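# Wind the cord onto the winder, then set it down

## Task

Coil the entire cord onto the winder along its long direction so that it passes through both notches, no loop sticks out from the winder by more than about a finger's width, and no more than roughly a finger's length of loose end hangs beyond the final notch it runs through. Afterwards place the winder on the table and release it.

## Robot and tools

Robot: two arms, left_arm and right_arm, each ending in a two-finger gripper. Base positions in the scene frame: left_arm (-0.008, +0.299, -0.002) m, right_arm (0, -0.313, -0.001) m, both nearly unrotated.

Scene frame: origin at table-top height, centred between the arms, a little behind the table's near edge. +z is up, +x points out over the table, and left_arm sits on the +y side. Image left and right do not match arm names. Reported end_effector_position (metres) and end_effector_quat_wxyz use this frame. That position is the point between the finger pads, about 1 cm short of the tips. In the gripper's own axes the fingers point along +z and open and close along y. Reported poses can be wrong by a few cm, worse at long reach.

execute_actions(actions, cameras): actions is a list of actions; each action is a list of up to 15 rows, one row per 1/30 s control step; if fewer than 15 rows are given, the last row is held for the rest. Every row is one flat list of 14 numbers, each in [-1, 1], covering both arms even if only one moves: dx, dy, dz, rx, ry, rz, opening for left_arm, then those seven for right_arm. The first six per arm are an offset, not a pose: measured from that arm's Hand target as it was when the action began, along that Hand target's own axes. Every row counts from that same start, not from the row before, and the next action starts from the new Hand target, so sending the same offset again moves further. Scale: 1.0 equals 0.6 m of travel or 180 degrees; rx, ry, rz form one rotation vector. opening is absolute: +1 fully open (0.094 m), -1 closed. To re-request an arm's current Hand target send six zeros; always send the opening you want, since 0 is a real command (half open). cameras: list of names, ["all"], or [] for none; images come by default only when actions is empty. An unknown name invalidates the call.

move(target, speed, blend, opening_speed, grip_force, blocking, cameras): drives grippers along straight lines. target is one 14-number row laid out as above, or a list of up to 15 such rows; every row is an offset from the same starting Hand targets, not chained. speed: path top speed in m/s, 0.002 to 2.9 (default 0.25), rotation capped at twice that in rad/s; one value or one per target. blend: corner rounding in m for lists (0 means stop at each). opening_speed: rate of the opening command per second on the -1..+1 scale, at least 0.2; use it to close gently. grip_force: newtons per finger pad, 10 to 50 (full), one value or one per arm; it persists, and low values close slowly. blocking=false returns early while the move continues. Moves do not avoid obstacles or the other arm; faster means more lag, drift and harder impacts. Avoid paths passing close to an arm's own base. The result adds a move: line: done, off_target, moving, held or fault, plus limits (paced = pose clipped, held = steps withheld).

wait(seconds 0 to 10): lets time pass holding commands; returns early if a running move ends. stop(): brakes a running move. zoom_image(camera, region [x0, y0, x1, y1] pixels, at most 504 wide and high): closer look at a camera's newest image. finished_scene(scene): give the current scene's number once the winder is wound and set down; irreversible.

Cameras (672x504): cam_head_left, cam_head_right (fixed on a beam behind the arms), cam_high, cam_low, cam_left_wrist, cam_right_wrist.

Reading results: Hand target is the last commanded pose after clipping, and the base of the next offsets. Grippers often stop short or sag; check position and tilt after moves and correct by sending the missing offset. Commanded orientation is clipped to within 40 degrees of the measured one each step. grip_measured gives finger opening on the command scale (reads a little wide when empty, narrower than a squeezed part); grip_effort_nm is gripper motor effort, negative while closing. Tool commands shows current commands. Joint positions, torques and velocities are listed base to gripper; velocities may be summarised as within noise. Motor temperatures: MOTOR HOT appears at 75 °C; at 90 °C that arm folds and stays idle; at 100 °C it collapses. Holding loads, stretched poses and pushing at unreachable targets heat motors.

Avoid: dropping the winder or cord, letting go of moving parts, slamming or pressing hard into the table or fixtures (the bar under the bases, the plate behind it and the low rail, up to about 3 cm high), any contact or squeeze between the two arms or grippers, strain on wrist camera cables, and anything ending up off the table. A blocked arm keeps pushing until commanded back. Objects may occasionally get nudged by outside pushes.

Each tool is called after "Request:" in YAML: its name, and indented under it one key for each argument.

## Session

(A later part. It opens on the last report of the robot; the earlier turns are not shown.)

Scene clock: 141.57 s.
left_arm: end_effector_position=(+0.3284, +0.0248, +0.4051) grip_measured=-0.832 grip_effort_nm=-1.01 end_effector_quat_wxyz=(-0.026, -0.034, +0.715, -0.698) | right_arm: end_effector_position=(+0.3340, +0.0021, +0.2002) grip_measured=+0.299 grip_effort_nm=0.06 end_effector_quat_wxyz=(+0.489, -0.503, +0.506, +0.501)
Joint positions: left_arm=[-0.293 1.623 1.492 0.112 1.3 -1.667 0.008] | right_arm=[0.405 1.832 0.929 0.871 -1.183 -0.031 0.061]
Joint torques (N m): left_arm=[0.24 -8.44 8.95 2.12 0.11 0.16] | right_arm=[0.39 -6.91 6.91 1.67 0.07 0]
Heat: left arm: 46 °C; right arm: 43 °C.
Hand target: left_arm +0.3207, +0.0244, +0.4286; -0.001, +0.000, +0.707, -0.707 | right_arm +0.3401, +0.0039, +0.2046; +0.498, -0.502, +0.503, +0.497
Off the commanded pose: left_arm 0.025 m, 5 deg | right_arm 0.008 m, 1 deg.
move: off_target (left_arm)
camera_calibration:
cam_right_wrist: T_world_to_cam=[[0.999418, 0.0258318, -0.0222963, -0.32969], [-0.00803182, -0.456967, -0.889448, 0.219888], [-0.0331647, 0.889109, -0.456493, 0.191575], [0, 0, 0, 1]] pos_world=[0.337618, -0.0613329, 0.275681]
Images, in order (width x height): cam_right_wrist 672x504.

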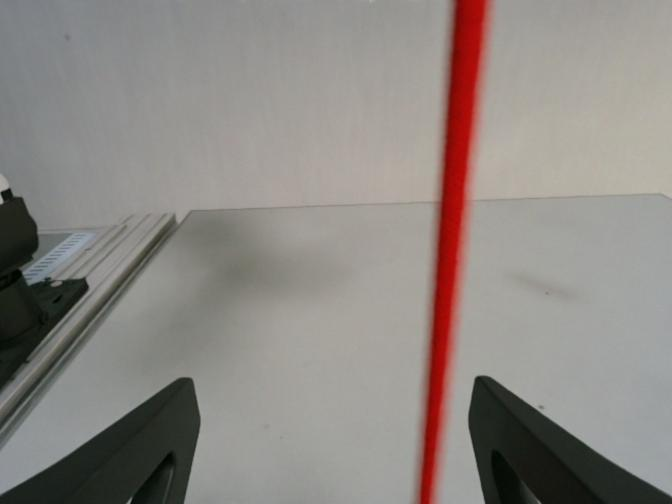

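Request:
move:
  target:
    - [0,0,0,0,0,0,-1,0,0,0,0,0,0,-1]
    - [0,0,0,0,0,0,-1,-0.152,0.217,0,0,0,0,-1]
    - [0,0,0,0,0,0,-1,-0.286,0.258,0,0,0,0,-1]
    - [0,0,0,0,0,0,-1,-0.402,0.233,0,0,0,0,-1]
    - [0,0,0,0,0,0,-1,-0.494,0.133,0,0,0,0,-1]
    - [0,0,0,0,0,0,-1,-0.461,0,0,0,0,0,-1]
    - [0,0,0,0,0,0,-1,-0.416,-0.058,0,0,0,0,-1]
  blend: [0,0.03,0.02,0.02,0.02,0.02,0]
  speed: 0.18
  cameras: ["cam_head_left","cam_left_wrist","cam_right_wrist"]

Request:
zoom_image:
  camera: "cam_head_left"
  region: [310, 120, 410, 200]

Scene clock: 146.40 s.
left_arm: end_effector_position=(+0.3492, +0.0298, +0.4206) grip_measured=-0.832 grip_effort_nm=-1.00 end_effector_quat_wxyz=(+0.032, -0.062, +0.704, -0.707) | right_arm: end_effector_position=(+0.3448, +0.0128, +0.4497) grip_measured=-0.992 grip_effort_nm=-0.42 end_effector_quat_wxyz=(-0.451, +0.518, -0.493, -0.535)
Joint positions: left_arm=[-0.283 1.621 1.517 0.146 1.185 -1.684 0.008] | right_arm=[0.405 1.799 1.945 -0.205 -1.282 -0.013 0]
Joint torques (N m): left_arm=[-0.47 -7.82 7.25 1.9 1.19 0.27] | right_arm=[-2.43 -6.61 7.1 1.88 0.77 -0.28]
Heat: left arm: 47 °C; right arm: 44 °C.
Hand target: left_arm +0.3207, +0.0243, +0.4286; -0.001, +0.000, +0.707, -0.707 | right_arm +0.3747, +0.0064, +0.4544; -0.498, +0.502, -0.502, -0.497
Off the commanded pose: left_arm 0.030 m, 8 deg | right_arm 0.031 m, 7 deg.
move: off_target (left_arm, right_arm)
camera_calibration:
cam_left_wrist: T_world_to_cam=[[0.0668128, 0.0216461, 0.997531, -0.444053], [-0.960982, 0.270355, 0.0584982, 0.34258], [-0.268421, -0.962517, 0.0388647, 0.192417], [0, 0, 0, 1]] pos_world=[0.41053, 0.102199, 0.415438]
cam_right_wrist: T_world_to_cam=[[0.989968, 0.12455, -0.0667141, -0.313181], [-0.00160986, -0.462197, -0.886776, 0.443515], [-0.141283, 0.877987, -0.45736, 0.334153], [0, 0, 0, 1]] pos_world=[0.357963, -0.0493839, 0.525233]
Images, in order (width x height): cam_head_left 672x504, cam_left_wrist 672x504, cam_right_wrist 672x504.

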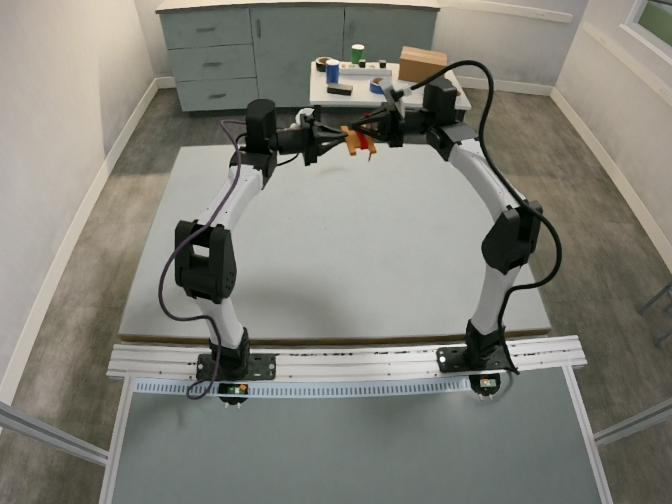

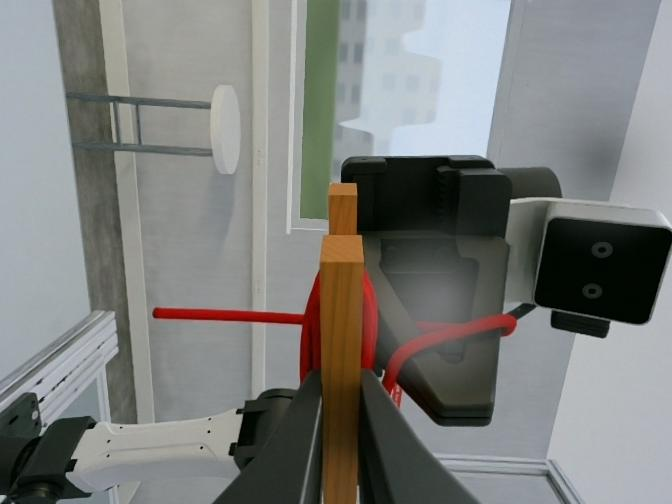

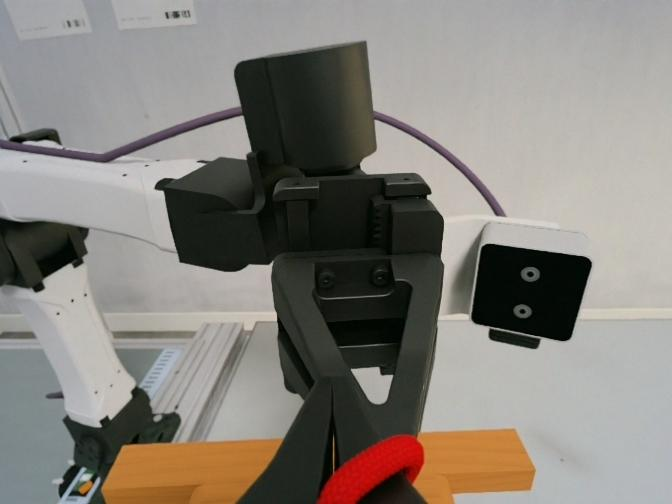

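Scaled by 5.040 from the camera's 672x504 image, which has a finer 960x720 frame.

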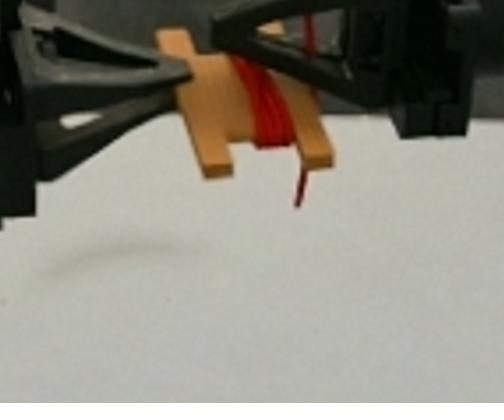

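Request:
move:
  target:
    - [0,0,0,0,0,0,-1,0,0.07,0,0,0,0,-1]
    - [0,0,0,0,0,0,-1,0,0.07,0,0,0,0,-0.3]
    - [0,0,0,0,0,0,-1,0,0.07,-0.22,0,0,0,-0.3]
  cameras: ["cam_head_left","cam_left_wrist","cam_right_wrist"]

Request:
zoom_image:
  camera: "cam_head_left"
  region: [310, 120, 410, 200]

Scene clock: 150.20 s.
left_arm: end_effector_position=(+0.3265, +0.0246, +0.4190) grip_measured=-0.832 grip_effort_nm=-1.00 end_effector_quat_wxyz=(-0.012, -0.018, +0.710, -0.704) | right_arm: end_effector_position=(+0.3419, -0.1254, +0.4519) grip_measured=-0.301 grip_effort_nm=0.06 end_effector_quat_wxyz=(+0.495, -0.493, +0.511, +0.501)
Joint positions: left_arm=[-0.294 1.621 1.517 0.146 1.3 -1.683 0.008] | right_arm=[0.039 1.579 1.683 -0.142 -1.527 -0.029 0.033]
Joint torques (N m): left_arm=[0.25 -7.84 7.1 1.8 0.07 0.28] | right_arm=[0.49 -7.99 4.66 1.28 -0.13 -0.24]
Heat: left arm: 47 °C; right arm: 43 °C.
Hand target: left_arm +0.3208, +0.0243, +0.4286; -0.001, +0.000, +0.707, -0.707 | right_arm +0.3328, -0.1256, +0.4556; +0.498, -0.502, +0.503, +0.497
Off the commanded pose: left_arm 0.011 m, 3 deg | right_arm 0.010 m, 2 deg.
move: off_target (left_arm); target 2's new opening was sent with right_arm's hand 0.008 m and 4 deg from that target
camera_calibration:
cam_left_wrist: T_world_to_cam=[[0.0692543, 0.00474939, 0.997588, -0.441303], [-0.91967, 0.387766, 0.061999, 0.304441], [-0.386536, -0.921746, 0.0312223, 0.222094], [0, 0, 0, 1]] pos_world=[0.396395, 0.0887582, 0.414429]
cam_right_wrist: T_world_to_cam=[[0.999512, 0.00431027, -0.0309359, -0.32753], [-0.0257434, -0.447217, -0.894055, 0.394985], [-0.0176887, 0.894415, -0.446888, 0.411167], [0, 0, 0, 1]] pos_world=[0.344811, -0.189698, 0.526751]
Images, in order (width x height): cam_head_left 672x504, cam_left_wrist 672x504, cam_right_wrist 672x504.

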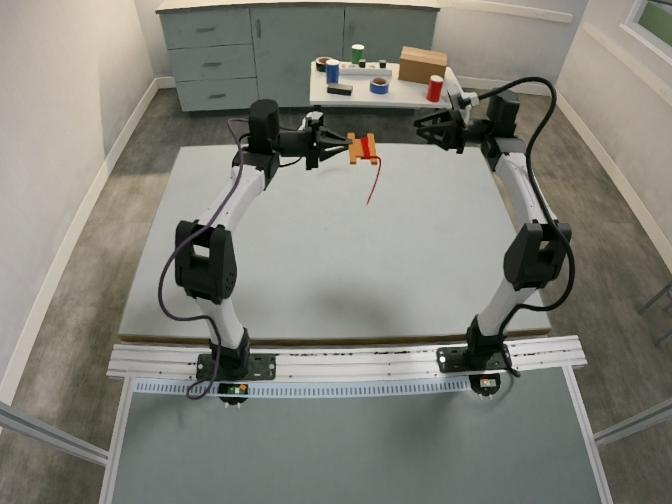

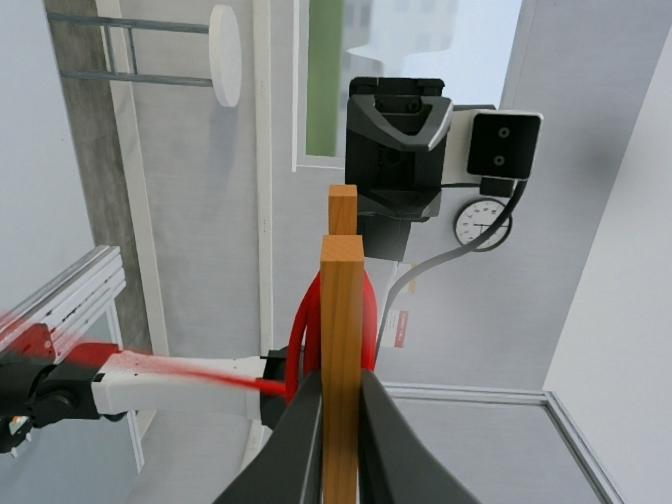

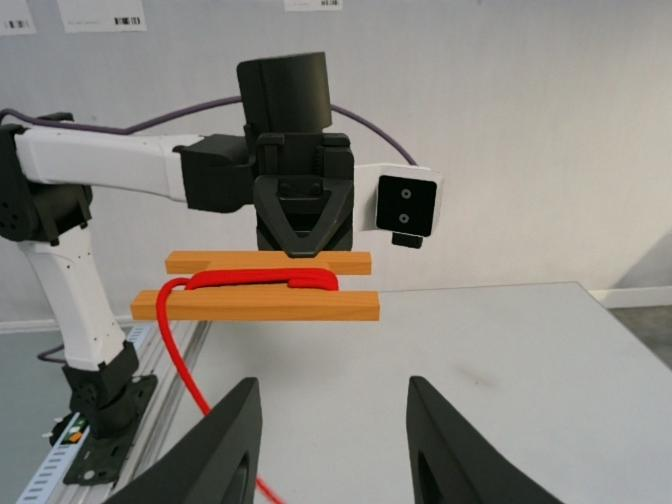

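Scaled by 5.040 from the camera's 672x504 image, which has a finer 960x720 frame.

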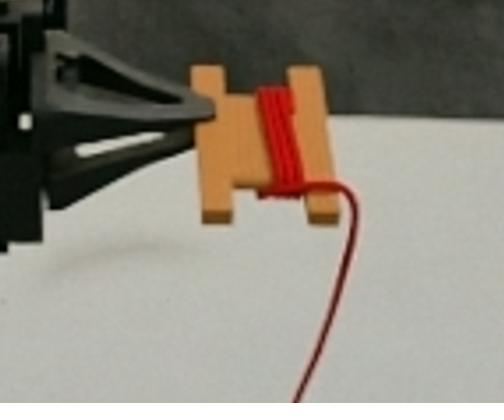

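Request:
move:
  target: [0,0,0,0,0,0,-1,0.274,0.116,0,0,0,0,0.4]
  cameras: ["cam_right_wrist"]

Scene clock: 152.90 s.
left_arm: end_effector_position=(+0.3265, +0.0246, +0.4190) grip_measured=-0.832 grip_effort_nm=-1.01 end_effector_quat_wxyz=(-0.012, -0.018, +0.710, -0.704) | right_arm: end_effector_position=(+0.2682, -0.1286, +0.2891) grip_measured=+0.399 grip_effort_nm=0.06 end_effector_quat_wxyz=(+0.492, -0.499, +0.511, +0.498)
Joint positions: left_arm=[-0.294 1.621 1.517 0.146 1.3 -1.683 0.008] | right_arm=[0.039 1.286 0.885 0.013 -1.531 -0.385 0.066]
Joint torques (N m): left_arm=[0.23 -7.86 7.1 1.81 0.07 0.27] | right_arm=[0.87 -5.34 4.82 1.43 -0.24 -0.05]
Heat: left arm: 47 °C; right arm: 43 °C.
Hand target: left_arm +0.3208, +0.0243, +0.4286; -0.001, +0.000, +0.707, -0.707 | right_arm +0.2632, -0.1271, +0.2911; +0.498, -0.502, +0.503, +0.497
Off the commanded pose: left_arm 0.011 m, 3 deg | right_arm 0.006 m, 1 deg.
move: off_target (left_arm)
camera_calibration:
cam_right_wrist: T_world_to_cam=[[0.999618, 0.0113111, -0.0252235, -0.259628], [-0.0172126, -0.459302, -0.888113, 0.240523], [-0.0216307, 0.888208, -0.458932, 0.343667], [0, 0, 0, 1]] pos_world=[0.271102, -0.191838, 0.364783]
Images, in order (width x height): cam_right_wrist 672x504.

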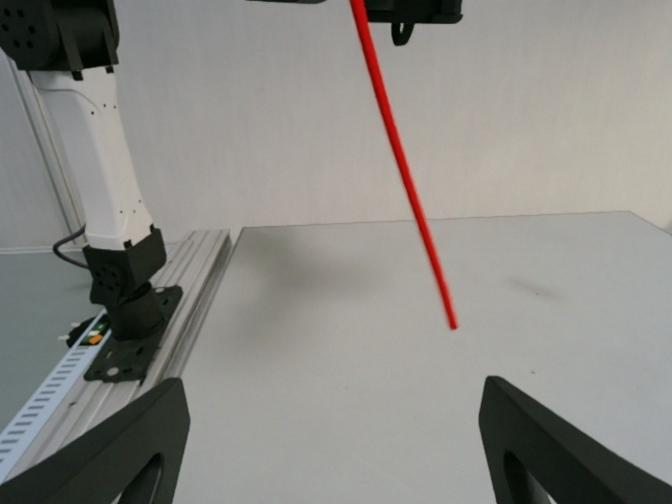

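Request:
move:
  target:
    - [0,0,0,0,0,0,-1,0.01,-0.02,0,0,0,0,1]
    - [0,0,0,0,0,0,-1,0.01,-0.02,0.145,0,0,0,1]
  speed: 0.15
  cameras: ["cam_right_wrist"]

Scene clock: 156.10 s.
left_arm: end_effector_position=(+0.3265, +0.0246, +0.4190) grip_measured=-0.832 grip_effort_nm=-1.01 end_effector_quat_wxyz=(-0.012, -0.018, +0.710, -0.704) | right_arm: end_effector_position=(+0.2749, -0.0417, +0.2891) grip_measured=+0.998 grip_effort_nm=0.07 end_effector_quat_wxyz=(+0.500, -0.505, +0.500, +0.496)
Joint positions: left_arm=[-0.294 1.621 1.517 0.146 1.3 -1.683 0.008] | right_arm=[0.345 1.391 0.846 0.536 -1.235 -0.033 0.094]
Joint torques (N m): left_arm=[0.21 -7.83 7.1 1.8 0.07 0.27] | right_arm=[0.77 -4.19 4.97 1.62 0.1 -0.03]
Heat: left arm: 47 °C; right arm: 43 °C.
Hand target: left_arm +0.3208, +0.0243, +0.4286; -0.001, +0.000, +0.707, -0.707 | right_arm +0.2753, -0.0402, +0.2842; +0.498, -0.502, +0.503, +0.497
Off the commanded pose: left_arm 0.011 m, 3 deg | right_arm 0.005 m, 1 deg.
move: off_target (left_arm)
camera_calibration:
cam_right_wrist: T_world_to_cam=[[0.999816, 0.0190655, 0.00223223, -0.274954], [0.0105491, -0.448573, -0.893684, 0.274884], [-0.0160372, 0.893543, -0.448691, 0.262354], [0, 0, 0, 1]] pos_world=[0.276211, -0.105877, 0.363989]
Images, in order (width x height): cam_right_wrist 672x504.

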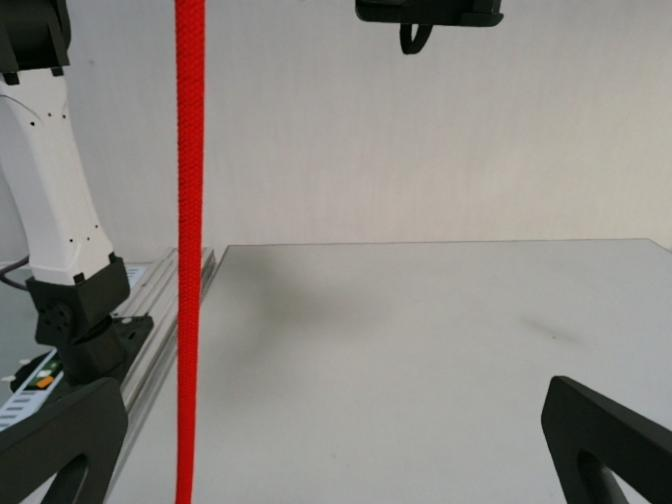

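Request:
move:
  target:
    - [0,0,0,0,0,0,-1,0,0.05,0.006,0,0,0,1]
    - [0,0,0,0,0,0,-1,0,0.05,0.006,0,0,0,-1]
  cameras: ["cam_right_wrist","cam_head_left"]

Request:
zoom_image:
  camera: "cam_head_left"
  region: [310, 120, 410, 240]

Scene clock: 157.77 s.
left_arm: end_effector_position=(+0.3265, +0.0246, +0.4190) grip_measured=-0.832 grip_effort_nm=-1.01 end_effector_quat_wxyz=(-0.012, -0.018, +0.710, -0.704) | right_arm: end_effector_position=(+0.2484, -0.0367, +0.2854) grip_measured=-0.960 grip_effort_nm=-1.04 end_effector_quat_wxyz=(+0.500, -0.505, +0.499, +0.496)
Joint positions: left_arm=[-0.294 1.621 1.517 0.146 1.3 -1.683 0.008] | right_arm=[0.396 1.301 0.759 0.537 -1.184 -0.029 0.002]
Joint torques (N m): left_arm=[0.2 -7.84 7.13 1.8 0.07 0.27] | right_arm=[0.84 -5.3 4.97 1.52 0.1 -0.02]
Heat: left arm: 48 °C; right arm: 43 °C.
Hand target: left_arm +0.3208, +0.0243, +0.4286; -0.001, +0.000, +0.707, -0.707 | right_arm +0.2453, -0.0366, +0.2844; +0.498, -0.502, +0.502, +0.497
Off the commanded pose: left_arm 0.011 m, 3 deg | right_arm 0.003 m, 1 deg.
move: off_target (left_arm)
camera_calibration:
cam_right_wrist: T_world_to_cam=[[0.999823, 0.0186585, 0.00256383, -0.248706], [0.0106456, -0.447578, -0.894182, 0.274441], [-0.0155366, 0.89405, -0.447697, 0.255417], [0, 0, 0, 1]] pos_world=[0.249709, -0.100882, 0.360387]
Images, in order (width x height): cam_head_left 672x504, cam_right_wrist 672x504.

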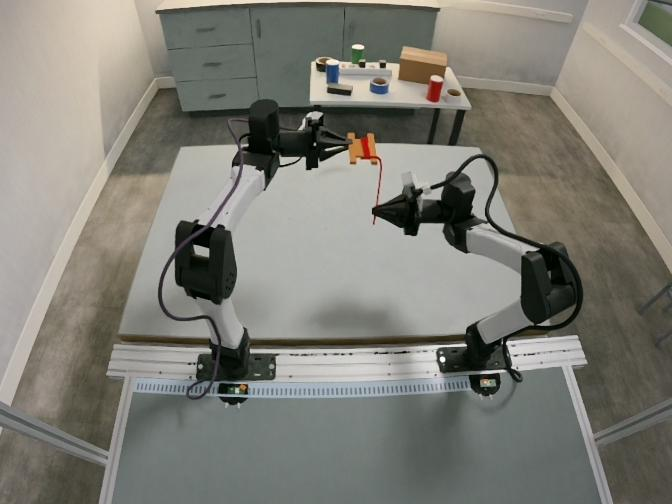

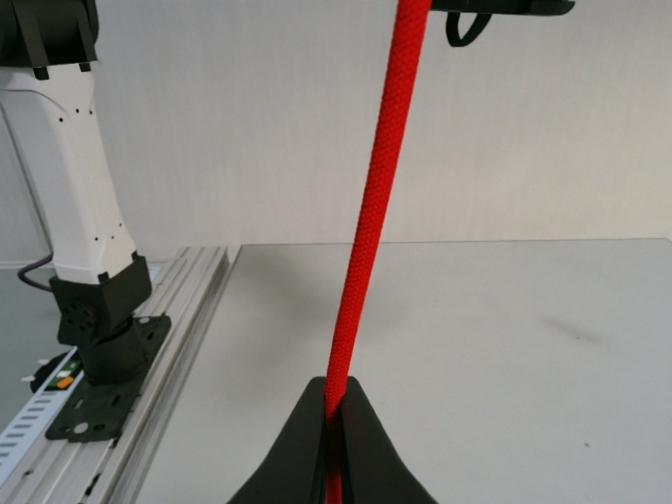

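Scaled by 4.200 from the camera's 672x504 image, which has a finer 960x720 frame.

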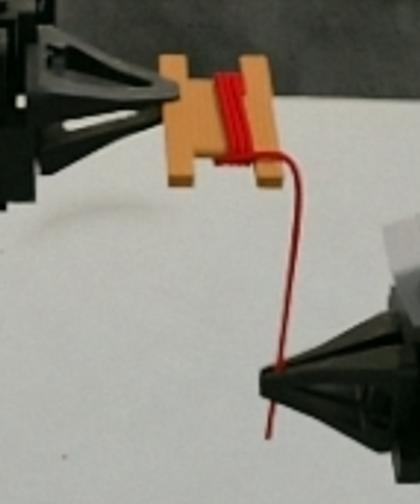

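Request:
move:
  target:
    - [0,0,0,0,0,0,-1,-0.138,-0.008,-0.122,0,0,0,-1]
    - [0,0,0,0,0,0,-1,-0.321,-0.058,-0.139,0,0,0,-1]
    - [0,0,0,0,0,0,-1,-0.371,-0.191,-0.09,0,0,0,-1]
    - [0,0,0,0,0,0,-1,-0.338,-0.275,0.068,0,0,0,-1]
    - [0,0,0,0,0,0,-1,-0.238,-0.322,0.068,0,0,0,-1]
    - [0,0,0,0,0,0,-1,-0.138,-0.29,0.068,0,0,0,-1]
    - [0,0,0,0,0,0,-1,-0.064,-0.2,0.068,0,0,0,-1]
  blend: [0.03,0.03,0.03,0.03,0.02,0.02,0]
  speed: 0.2
  cameras: ["cam_head_left","cam_left_wrist","cam_right_wrist"]

Request:
zoom_image:
  camera: "cam_head_left"
  region: [310, 120, 410, 240]

Scene clock: 162.40 s.
left_arm: end_effector_position=(+0.3271, +0.0246, +0.4155) grip_measured=-0.832 grip_effort_nm=-1.01 end_effector_quat_wxyz=(-0.019, -0.028, +0.712, -0.701) | right_arm: end_effector_position=(+0.3669, +0.0044, +0.3218) grip_measured=-0.960 grip_effort_nm=-1.05 end_effector_quat_wxyz=(+0.495, -0.504, +0.502, +0.499)
Joint positions: left_arm=[-0.294 1.621 1.517 0.116 1.298 -1.679 0.008] | right_arm=[0.378 1.748 1.349 0.379 -1.205 -0.032 0.002]
Joint torques (N m): left_arm=[0.18 -7.95 7.27 2.05 0.11 0.3] | right_arm=[0.39 -8.9 5.2 1.6 0.08 0]
Heat: left arm: 48 °C; right arm: 43 °C.
Hand target: left_arm +0.3207, +0.0242, +0.4287; -0.001, +0.000, +0.707, -0.707 | right_arm +0.3653, +0.0045, +0.3223; +0.498, -0.502, +0.503, +0.497
Off the commanded pose: left_arm 0.015 m, 4 deg | right_arm 0.002 m, 0 deg.
move: off_target (left_arm)
camera_calibration:
cam_left_wrist: T_world_to_cam=[[0.0936695, -0.0026402, 0.9956, -0.444753], [-0.918976, 0.384487, 0.08748, 0.294466], [-0.383026, -0.923127, 0.0335884, 0.220396], [0, 0, 0, 1]] pos_world=[0.396684, 0.0890611, 0.409634]
cam_right_wrist: T_world_to_cam=[[0.999705, 0.0224443, -0.00924113, -0.364151], [0.00190701, -0.45218, -0.891925, 0.326626], [-0.0241972, 0.891644, -0.452089, 0.241379], [0, 0, 0, 1]] pos_world=[0.369261, -0.0593575, 0.397085]
Images, in order (width x height): cam_head_left 672x504, cam_left_wrist 672x504, cam_right_wrist 672x504.

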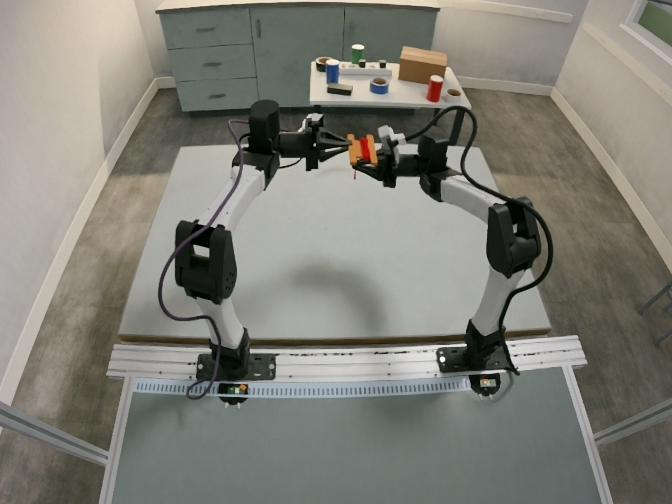

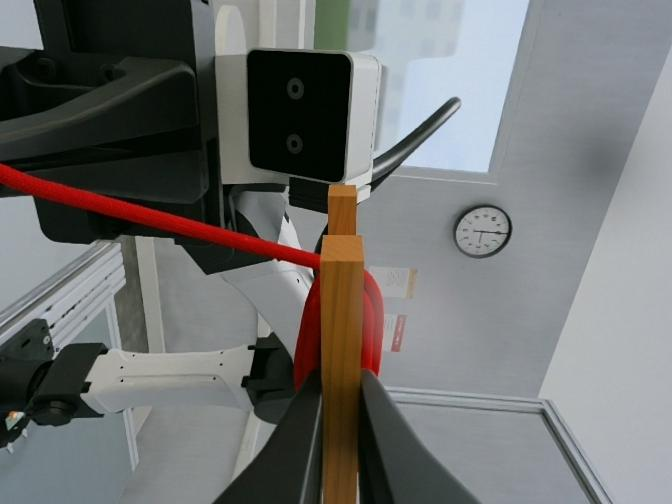

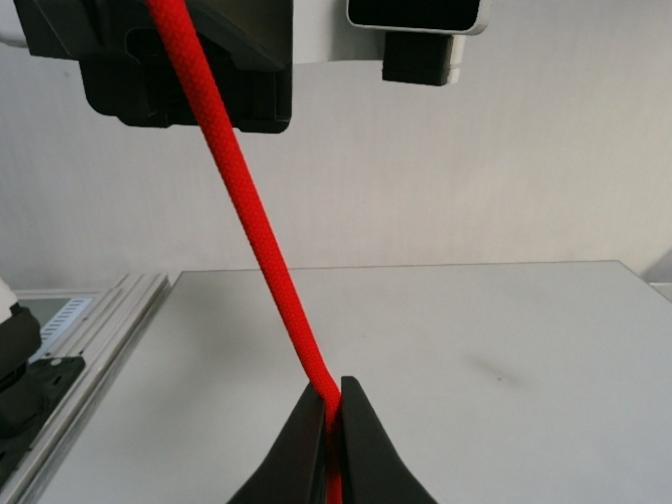

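Scaled by 4.200 from the camera's 672x504 image, which has a finer 960x720 frame.

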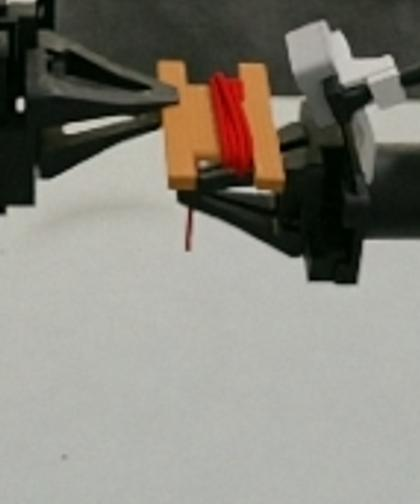

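Request:
move:
  target:
    - [0,0,0,0,0,0,-1,0,0,0,0,0,0,-0.3]
    - [0,0,0,0,0,0,-1,0.05,0.032,0,0,0,0,-0.3]
  speed: 0.12
  cameras: ["cam_right_wrist","cam_head_left"]

Request:
zoom_image:
  camera: "cam_head_left"
  region: [310, 120, 410, 240]

Scene clock: 165.40 s.
left_arm: end_effector_position=(+0.3268, +0.0246, +0.4155) grip_measured=-0.832 grip_effort_nm=-1.00 end_effector_quat_wxyz=(-0.020, -0.027, +0.712, -0.701) | right_arm: end_effector_position=(+0.3514, +0.0045, +0.2840) grip_measured=-0.301 grip_effort_nm=0.07 end_effector_quat_wxyz=(+0.489, -0.500, +0.510, +0.500)
Joint positions: left_arm=[-0.294 1.621 1.517 0.116 1.3 -1.678 0.008] | right_arm=[0.394 1.727 1.18 0.507 -1.186 -0.031 0.033]
Joint torques (N m): left_arm=[0.2 -7.94 7.27 2.05 0.1 0.27] | right_arm=[0.64 -9.92 5.03 1.7 0.03 0.03]
Heat: left arm: 48 °C; right arm: 43 °C.
Hand target: left_arm +0.3207, +0.0242, +0.4287; -0.001, +0.001, +0.707, -0.707 | right_arm +0.3461, +0.0042, +0.2922; +0.498, -0.502, +0.503, +0.497
Off the commanded pose: left_arm 0.015 m, 4 deg | right_arm 0.010 m, 1 deg.
move: off_target (left_arm)
camera_calibration:
cam_right_wrist: T_world_to_cam=[[0.999418, 0.0189006, -0.0283965, -0.343498], [-0.0165561, -0.459068, -0.888247, 0.2984], [-0.0298243, 0.8882, -0.458488, 0.227662], [0, 0, 0, 1]] pos_world=[0.355029, -0.0587311, 0.359679]
Images, in order (width x height): cam_head_left 672x504, cam_right_wrist 672x504.

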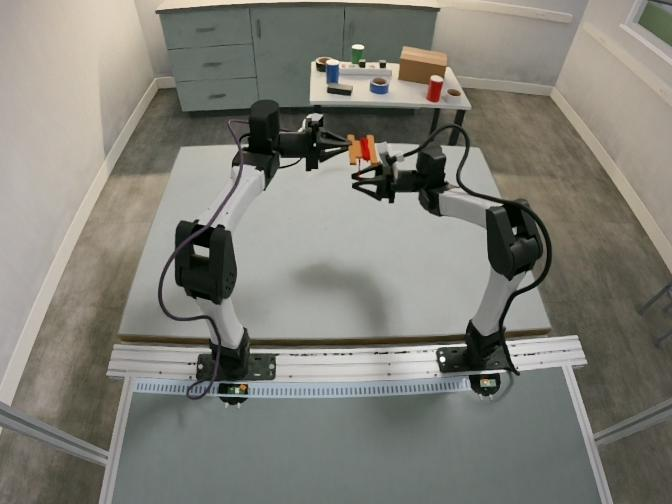

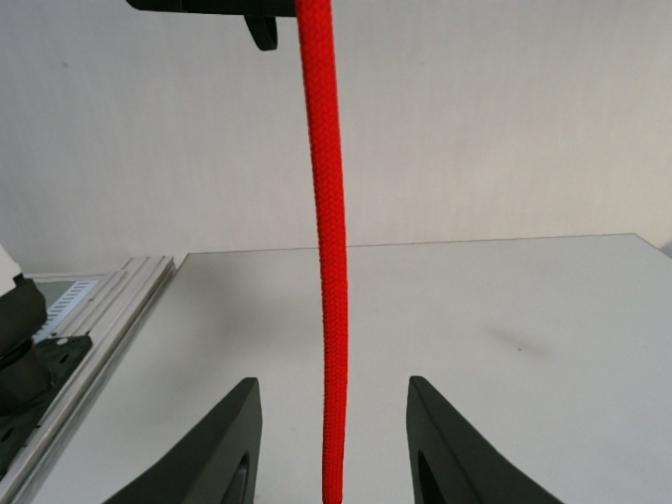

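Scaled by 4.200 from the camera's 672x504 image, which has a finer 960x720 frame.

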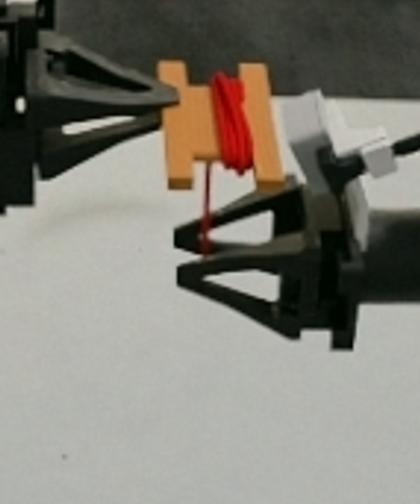

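Request:
move:
  target:
    - [0,0,0,0,0,0,-1,0,0,0,0,0,0,-1]
    - [0,0,0,0,0,0,-1,-0.023,0.11,-0.01,0,0,0.1,-1]
    - [0,0,0,0,0,0,-1,-0.106,0.172,-0.01,0,0,0.33,-1]
    - [0,0,0,0,0,0,-1,-0.151,0.177,-0.01,0,0,0.42,-1]
  blend: [0,0.02,0.01,0]
  speed: 0.25
  cameras: ["cam_head_left","cam_left_wrist","cam_right_wrist"]

Scene clock: 170.03 s.
left_arm: end_effector_position=(+0.3268, +0.0246, +0.4155) grip_measured=-0.832 grip_effort_nm=-1.01 end_effector_quat_wxyz=(-0.020, -0.027, +0.712, -0.701) | right_arm: end_effector_position=(+0.2443, -0.0004, +0.3693) grip_measured=-0.957 grip_effort_nm=-1.05 end_effector_quat_wxyz=(+0.083, -0.085, +0.710, +0.694)
Joint positions: left_arm=[-0.294 1.621 1.517 0.116 1.3 -1.678 0.008] | right_arm=[0.525 1.299 1.114 0.152 -1.054 1.287 0.002]
Joint torques (N m): left_arm=[0.21 -7.92 7.25 2.05 0.09 0.27] | right_arm=[0.72 -5.7 7.94 1.61 0.07 -0.01]
Heat: left arm: 48 °C; right arm: 43 °C.
Hand target: left_arm +0.3207, +0.0242, +0.4287; -0.001, +0.000, +0.707, -0.707 | right_arm +0.2399, -0.0008, +0.3829; +0.089, -0.089, +0.705, +0.698
Off the commanded pose: left_arm 0.015 m, 4 deg | right_arm 0.014 m, 1 deg.
move: off_target (left_arm, right_arm)
camera_calibration:
cam_left_wrist: T_world_to_cam=[[0.0929088, -0.00279229, 0.995671, -0.444448], [-0.918323, 0.386203, 0.0867744, 0.294196], [-0.384773, -0.92241, 0.0333174, 0.220968], [0, 0, 0, 1]] pos_world=[0.396483, 0.088962, 0.409633]
cam_right_wrist: T_world_to_cam=[[0.229905, -0.0046821, -0.973202, 0.302904], [-0.871867, -0.445312, -0.203824, 0.326286], [-0.432424, 0.895363, -0.106462, 0.236253], [0, 0, 0, 1]] pos_world=[0.317, -0.064815, 0.386444]
Images, in order (width x height): cam_head_left 672x504, cam_left_wrist 672x504, cam_right_wrist 672x504.

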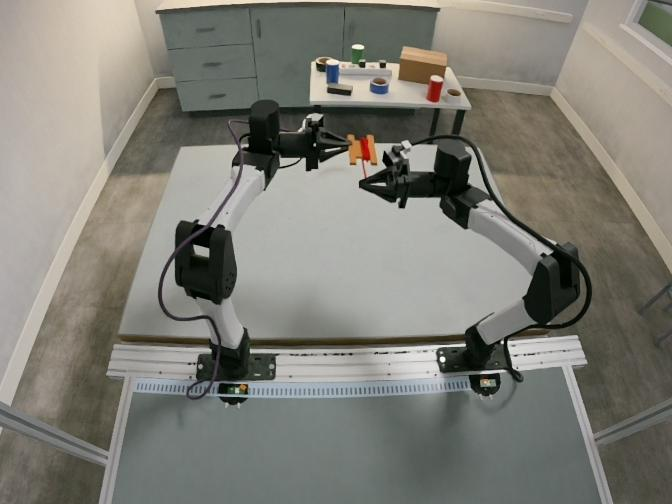

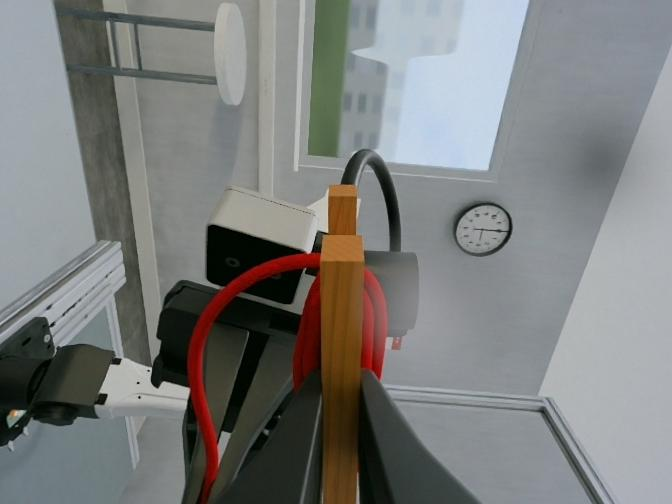

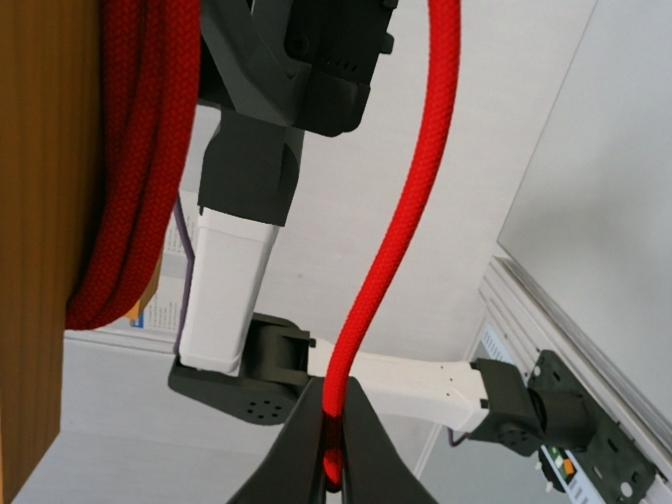

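Request:
move:
  target:
    - [0,0,0,0,0,0,-1,0.0105,0.0665,0,0,0,0.08,-1]
    - [0,0,0,0,0,0,-1,-0.019,0.128,0,0,0,0.2,-1]
    - [0,0,0,0,0,0,-1,-0.0957,0.151,0,0,0,0.23,-1]
    - [0,0,0,0,0,0,-1,-0.171,0.109,0,0,0,0.23,-1]
  blend: [0.01,0.015,0.015,0]
  speed: 0.15
  cameras: ["cam_head_left","cam_left_wrist","cam_right_wrist"]

Request:
zoom_image:
  camera: "cam_head_left"
  region: [310, 120, 410, 200]

Scene clock: 173.90 s.
left_arm: end_effector_position=(+0.3435, +0.0279, +0.4208) grip_measured=-0.832 grip_effort_nm=-1.01 end_effector_quat_wxyz=(+0.024, -0.049, +0.705, -0.707) | right_arm: end_effector_position=(+0.3050, +0.0056, +0.4529) grip_measured=-0.957 grip_effort_nm=-1.05 end_effector_quat_wxyz=(-0.213, +0.171, +0.701, +0.659)
Joint positions: left_arm=[-0.287 1.621 1.517 0.151 1.213 -1.681 0.008] | right_arm=[0.436 1.631 1.787 -0.256 -1.214 2.012 0.002]
Joint torques (N m): left_arm=[-0.25 -7.79 7.25 1.83 0.91 0.25] | right_arm=[-1.85 -6.16 8.44 2.12 0.41 -0.09]
Heat: left arm: 48 °C; right arm: 43 °C.
Hand target: left_arm +0.3207, +0.0243, +0.4287; -0.001, +0.000, +0.707, -0.707 | right_arm +0.3229, -0.0001, +0.4719; -0.164, +0.166, +0.691, +0.684
Off the commanded pose: left_arm 0.024 m, 6 deg | right_arm 0.027 m, 6 deg.
move: off_target (left_arm, right_arm)
camera_calibration:
cam_left_wrist: T_world_to_cam=[[0.0610218, 0.0184536, 0.997966, -0.441938], [-0.952395, 0.300281, 0.0526827, 0.33618], [-0.298698, -0.953672, 0.0358988, 0.200388], [0, 0, 0, 1]] pos_world=[0.406999, 0.0983114, 0.416134]
cam_right_wrist: T_world_to_cam=[[-0.526828, -0.0553464, -0.848168, 0.544886], [-0.732562, -0.476493, 0.486114, 0.0441606], [-0.431051, 0.877435, 0.210485, 0.122198], [0, 0, 0, 1]] pos_world=[0.372086, -0.0560214, 0.414967]
Images, in order (width x height): cam_head_left 672x504, cam_left_wrist 672x504, cam_right_wrist 672x504.

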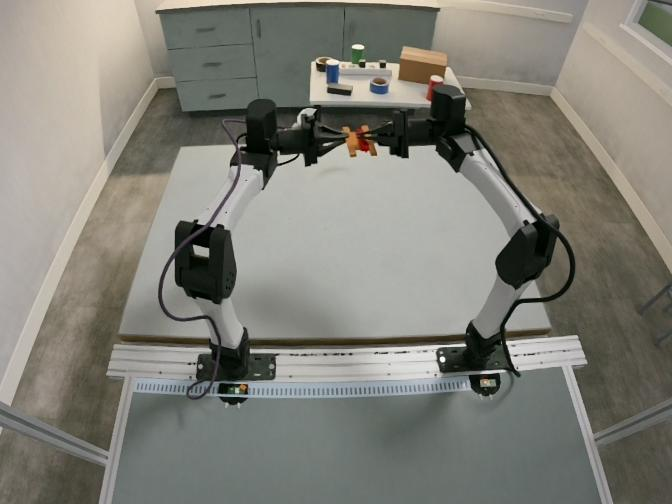

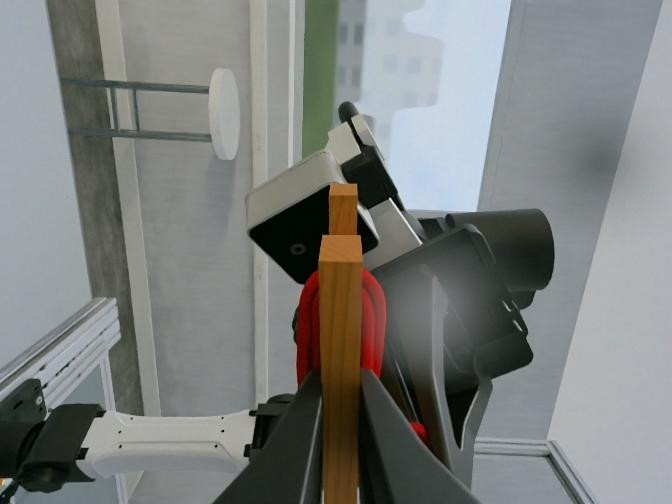

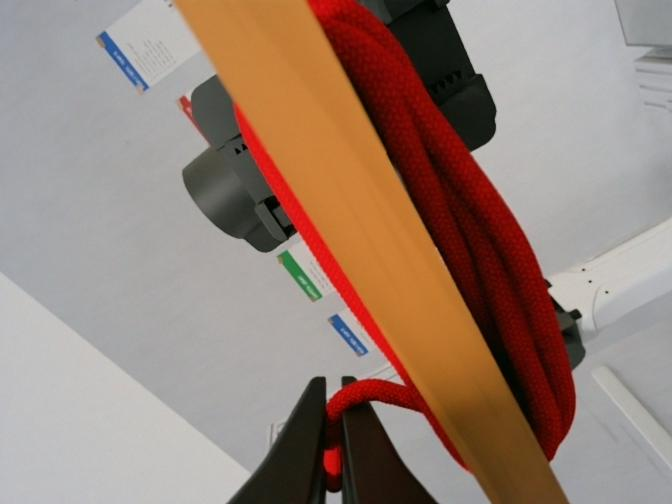

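Scaled by 5.040 from the camera's 672x504 image, which has a finer 960x720 frame.

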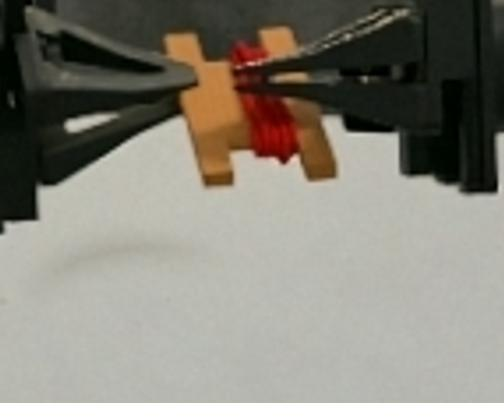

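Request:
move:
  target:
    - [0,0,0,0,0,0,-1,0.026,-0.023,0,0,0,0,-1]
    - [0,0,0,0,0,0,-1,0.026,-0.023,0,0,0,0,-0.6]
    - [0,0,0,0,0,0,-1,0.026,-0.023,-0.22,0,0,0,-0.6]
  speed: 0.15
  cameras: ["cam_head_left","cam_left_wrist","cam_right_wrist"]

Request:
zoom_image:
  camera: "cam_head_left"
  region: [310, 120, 410, 200]

Scene clock: 177.47 s.
left_arm: end_effector_position=(+0.3264, +0.0245, +0.4194) grip_measured=-0.832 grip_effort_nm=-1.01 end_effector_quat_wxyz=(-0.010, -0.016, +0.709, -0.705) | right_arm: end_effector_position=(+0.3165, -0.1310, +0.4664) grip_measured=-0.601 grip_effort_nm=0.06 end_effector_quat_wxyz=(-0.149, +0.177, +0.687, +0.688)
Joint positions: left_arm=[-0.294 1.621 1.517 0.15 1.3 -1.681 0.008] | right_arm=[0.024 1.483 1.643 -0.173 -1.516 2.009 0.019]
Joint torques (N m): left_arm=[0.23 -7.86 7.13 1.76 0.06 0.24] | right_arm=[0.06 -7.24 4.51 1.2 -0.41 -0.13]
Heat: left arm: 48 °C; right arm: 43 °C.
Hand target: left_arm +0.3207, +0.0243, +0.4286; -0.001, +0.000, +0.707, -0.707 | right_arm +0.3027, -0.1321, +0.4678; -0.164, +0.166, +0.691, +0.684
Off the commanded pose: left_arm 0.011 m, 2 deg | right_arm 0.014 m, 2 deg.
move: off_target (left_arm, right_arm); target 2's new opening was sent with right_arm's hand 0.015 m and 5 deg from that target
camera_calibration:
cam_left_wrist: T_world_to_cam=[[0.0636949, 0.0055525, 0.997954, -0.440012], [-0.91979, 0.388316, 0.0565454, 0.30661], [-0.387208, -0.921509, 0.0298409, 0.222761], [0, 0, 0, 1]] pos_world=[0.396298, 0.088658, 0.415127]
cam_right_wrist: T_world_to_cam=[[-0.454956, 0.0285356, -0.890057, 0.562601], [-0.818943, -0.405992, 0.40559, 0.0550715], [-0.349782, 0.913431, 0.208078, 0.224267], [0, 0, 0, 1]] pos_world=[0.379504, -0.198548, 0.431745]
Images, in order (width x height): cam_head_left 672x504, cam_left_wrist 672x504, cam_right_wrist 672x504.

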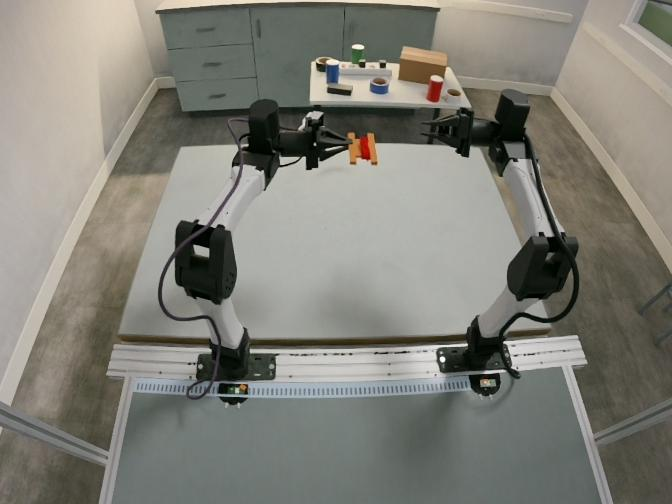

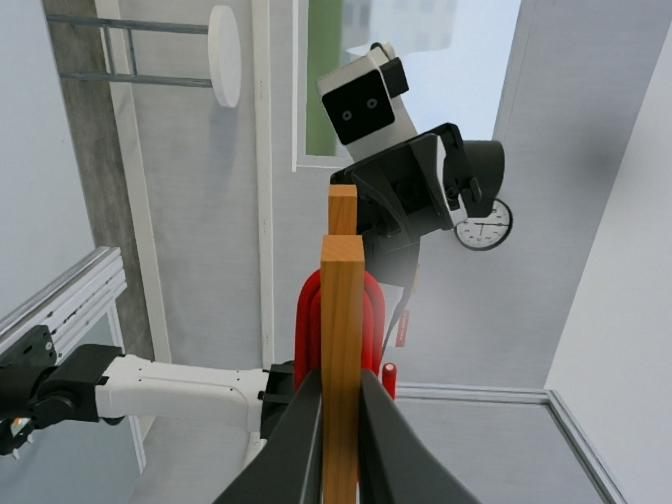

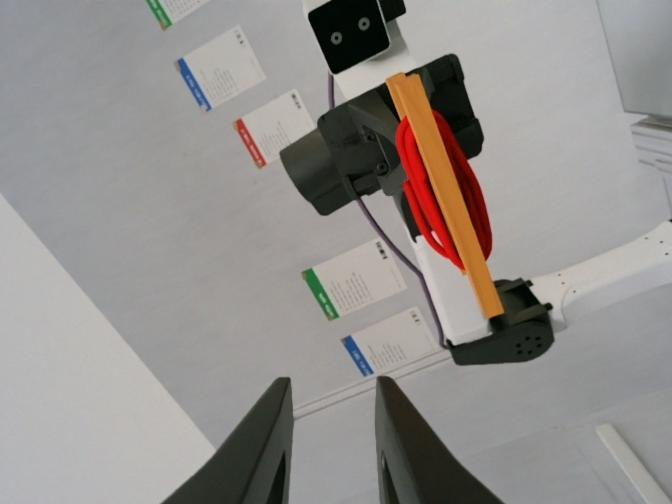

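Scaled by 5.040 from the camera's 672x504 image, which has a finer 960x720 frame.

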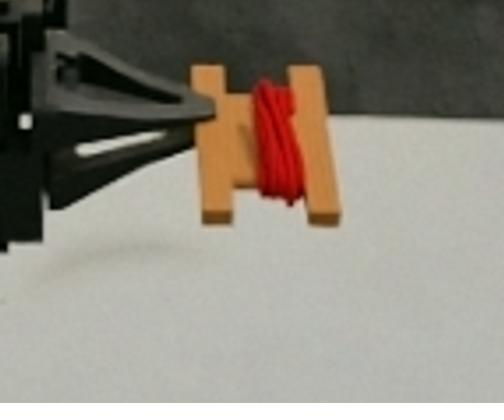

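Request:
move:
  target:
    - [0,0.3,-0.093,0,0,0,-1,0,0,0,0,0,0,-0.6]
    - [0,0.589,-0.093,-0.1667,0,0,-1,0,0,-0.05,0,0,0,-0.6]
  blend: [0.04,0]
  speed: 0.22
  cameras: ["cam_head_left","cam_left_wrist","cam_low"]

Request:
zoom_image:
  camera: "cam_low"
  region: [240, 200, 440, 330]

Request:
zoom_image:
  camera: "cam_head_left"
  region: [240, 190, 370, 290]

Scene clock: 181.20 s.
left_arm: end_effector_position=(+0.3133, +0.0831, +0.0706) grip_measured=-0.832 grip_effort_nm=-1.01 end_effector_quat_wxyz=(-0.011, -0.013, +0.866, -0.499) | right_arm: end_effector_position=(+0.3144, -0.1606, +0.4678) grip_measured=-0.601 grip_effort_nm=0.06 end_effector_quat_wxyz=(-0.114, +0.199, +0.681, +0.695)
Joint positions: left_arm=[-0.221 1.89 1.055 -0.448 1.042 -0.4 0.008] | right_arm=[-0.074 1.426 1.592 -0.161 -1.531 2.009 0.019]
Joint torques (N m): left_arm=[0.13 -7.01 7.35 0.88 0.47 0.3] | right_arm=[-0.17 -6.2 4.51 1.22 -0.4 0.07]
Heat: left arm: 48 °C; right arm: 43 °C.
Hand target: left_arm +0.3207, +0.0802, +0.0754; +0.000, +0.001, +0.866, -0.500 | right_arm +0.3027, -0.1621, +0.4681; -0.164, +0.166, +0.691, +0.684
Off the commanded pose: left_arm 0.009 m, 2 deg | right_arm 0.012 m, 7 deg.
joint sent to its limit (right arm) — joint 5 (wrist yaw), lower limit. The joint targets are off in orientation, not in position.
move: off_target (right_arm)
camera_calibration:
cam_left_wrist: T_world_to_cam=[[0.0602866, -0.49001, 0.869629, -0.0400907], [-0.91391, 0.323259, 0.245503, 0.28176], [-0.401414, -0.809564, -0.428337, 0.309564], [0, 0, 0, 1]] pos_world=[0.384184, 0.139886, 0.098289]
Images, in order (width x height): cam_head_left 672x504, cam_low 672x504, cam_left_wrist 672x504.

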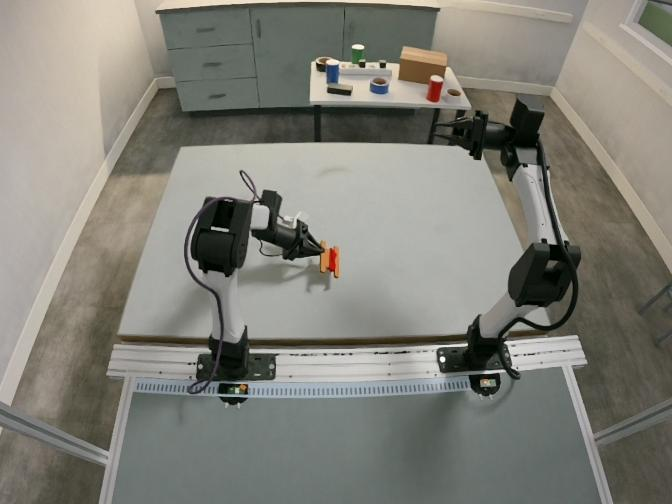

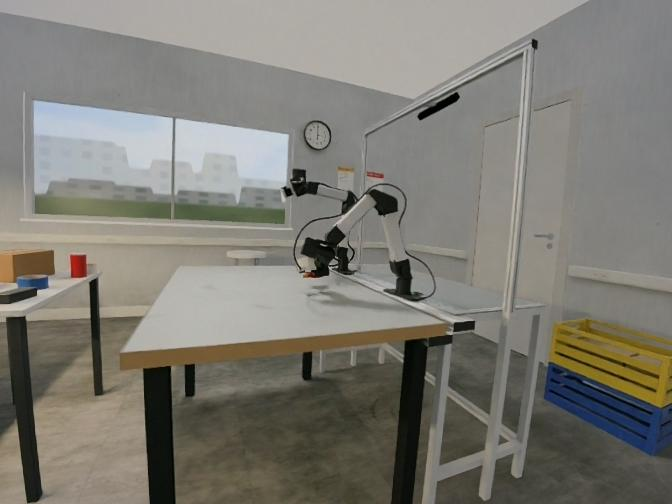

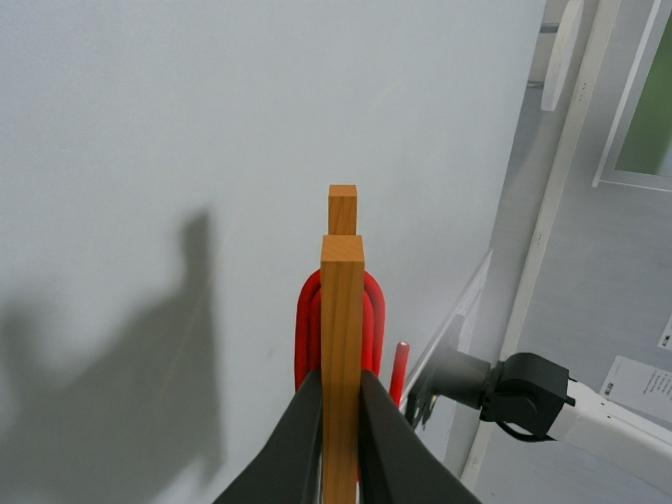

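Scaled by 2.520 from the camera's 672x504 image, which has a finer 960x720 frame.

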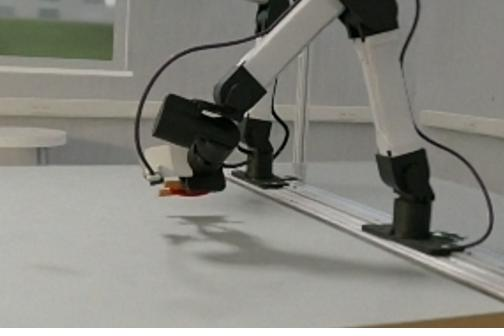

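Scaled by 3.877 from the camera's 672x504 image, which has a finer 960x720 frame.

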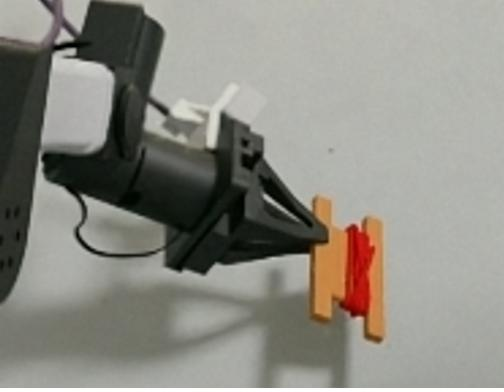

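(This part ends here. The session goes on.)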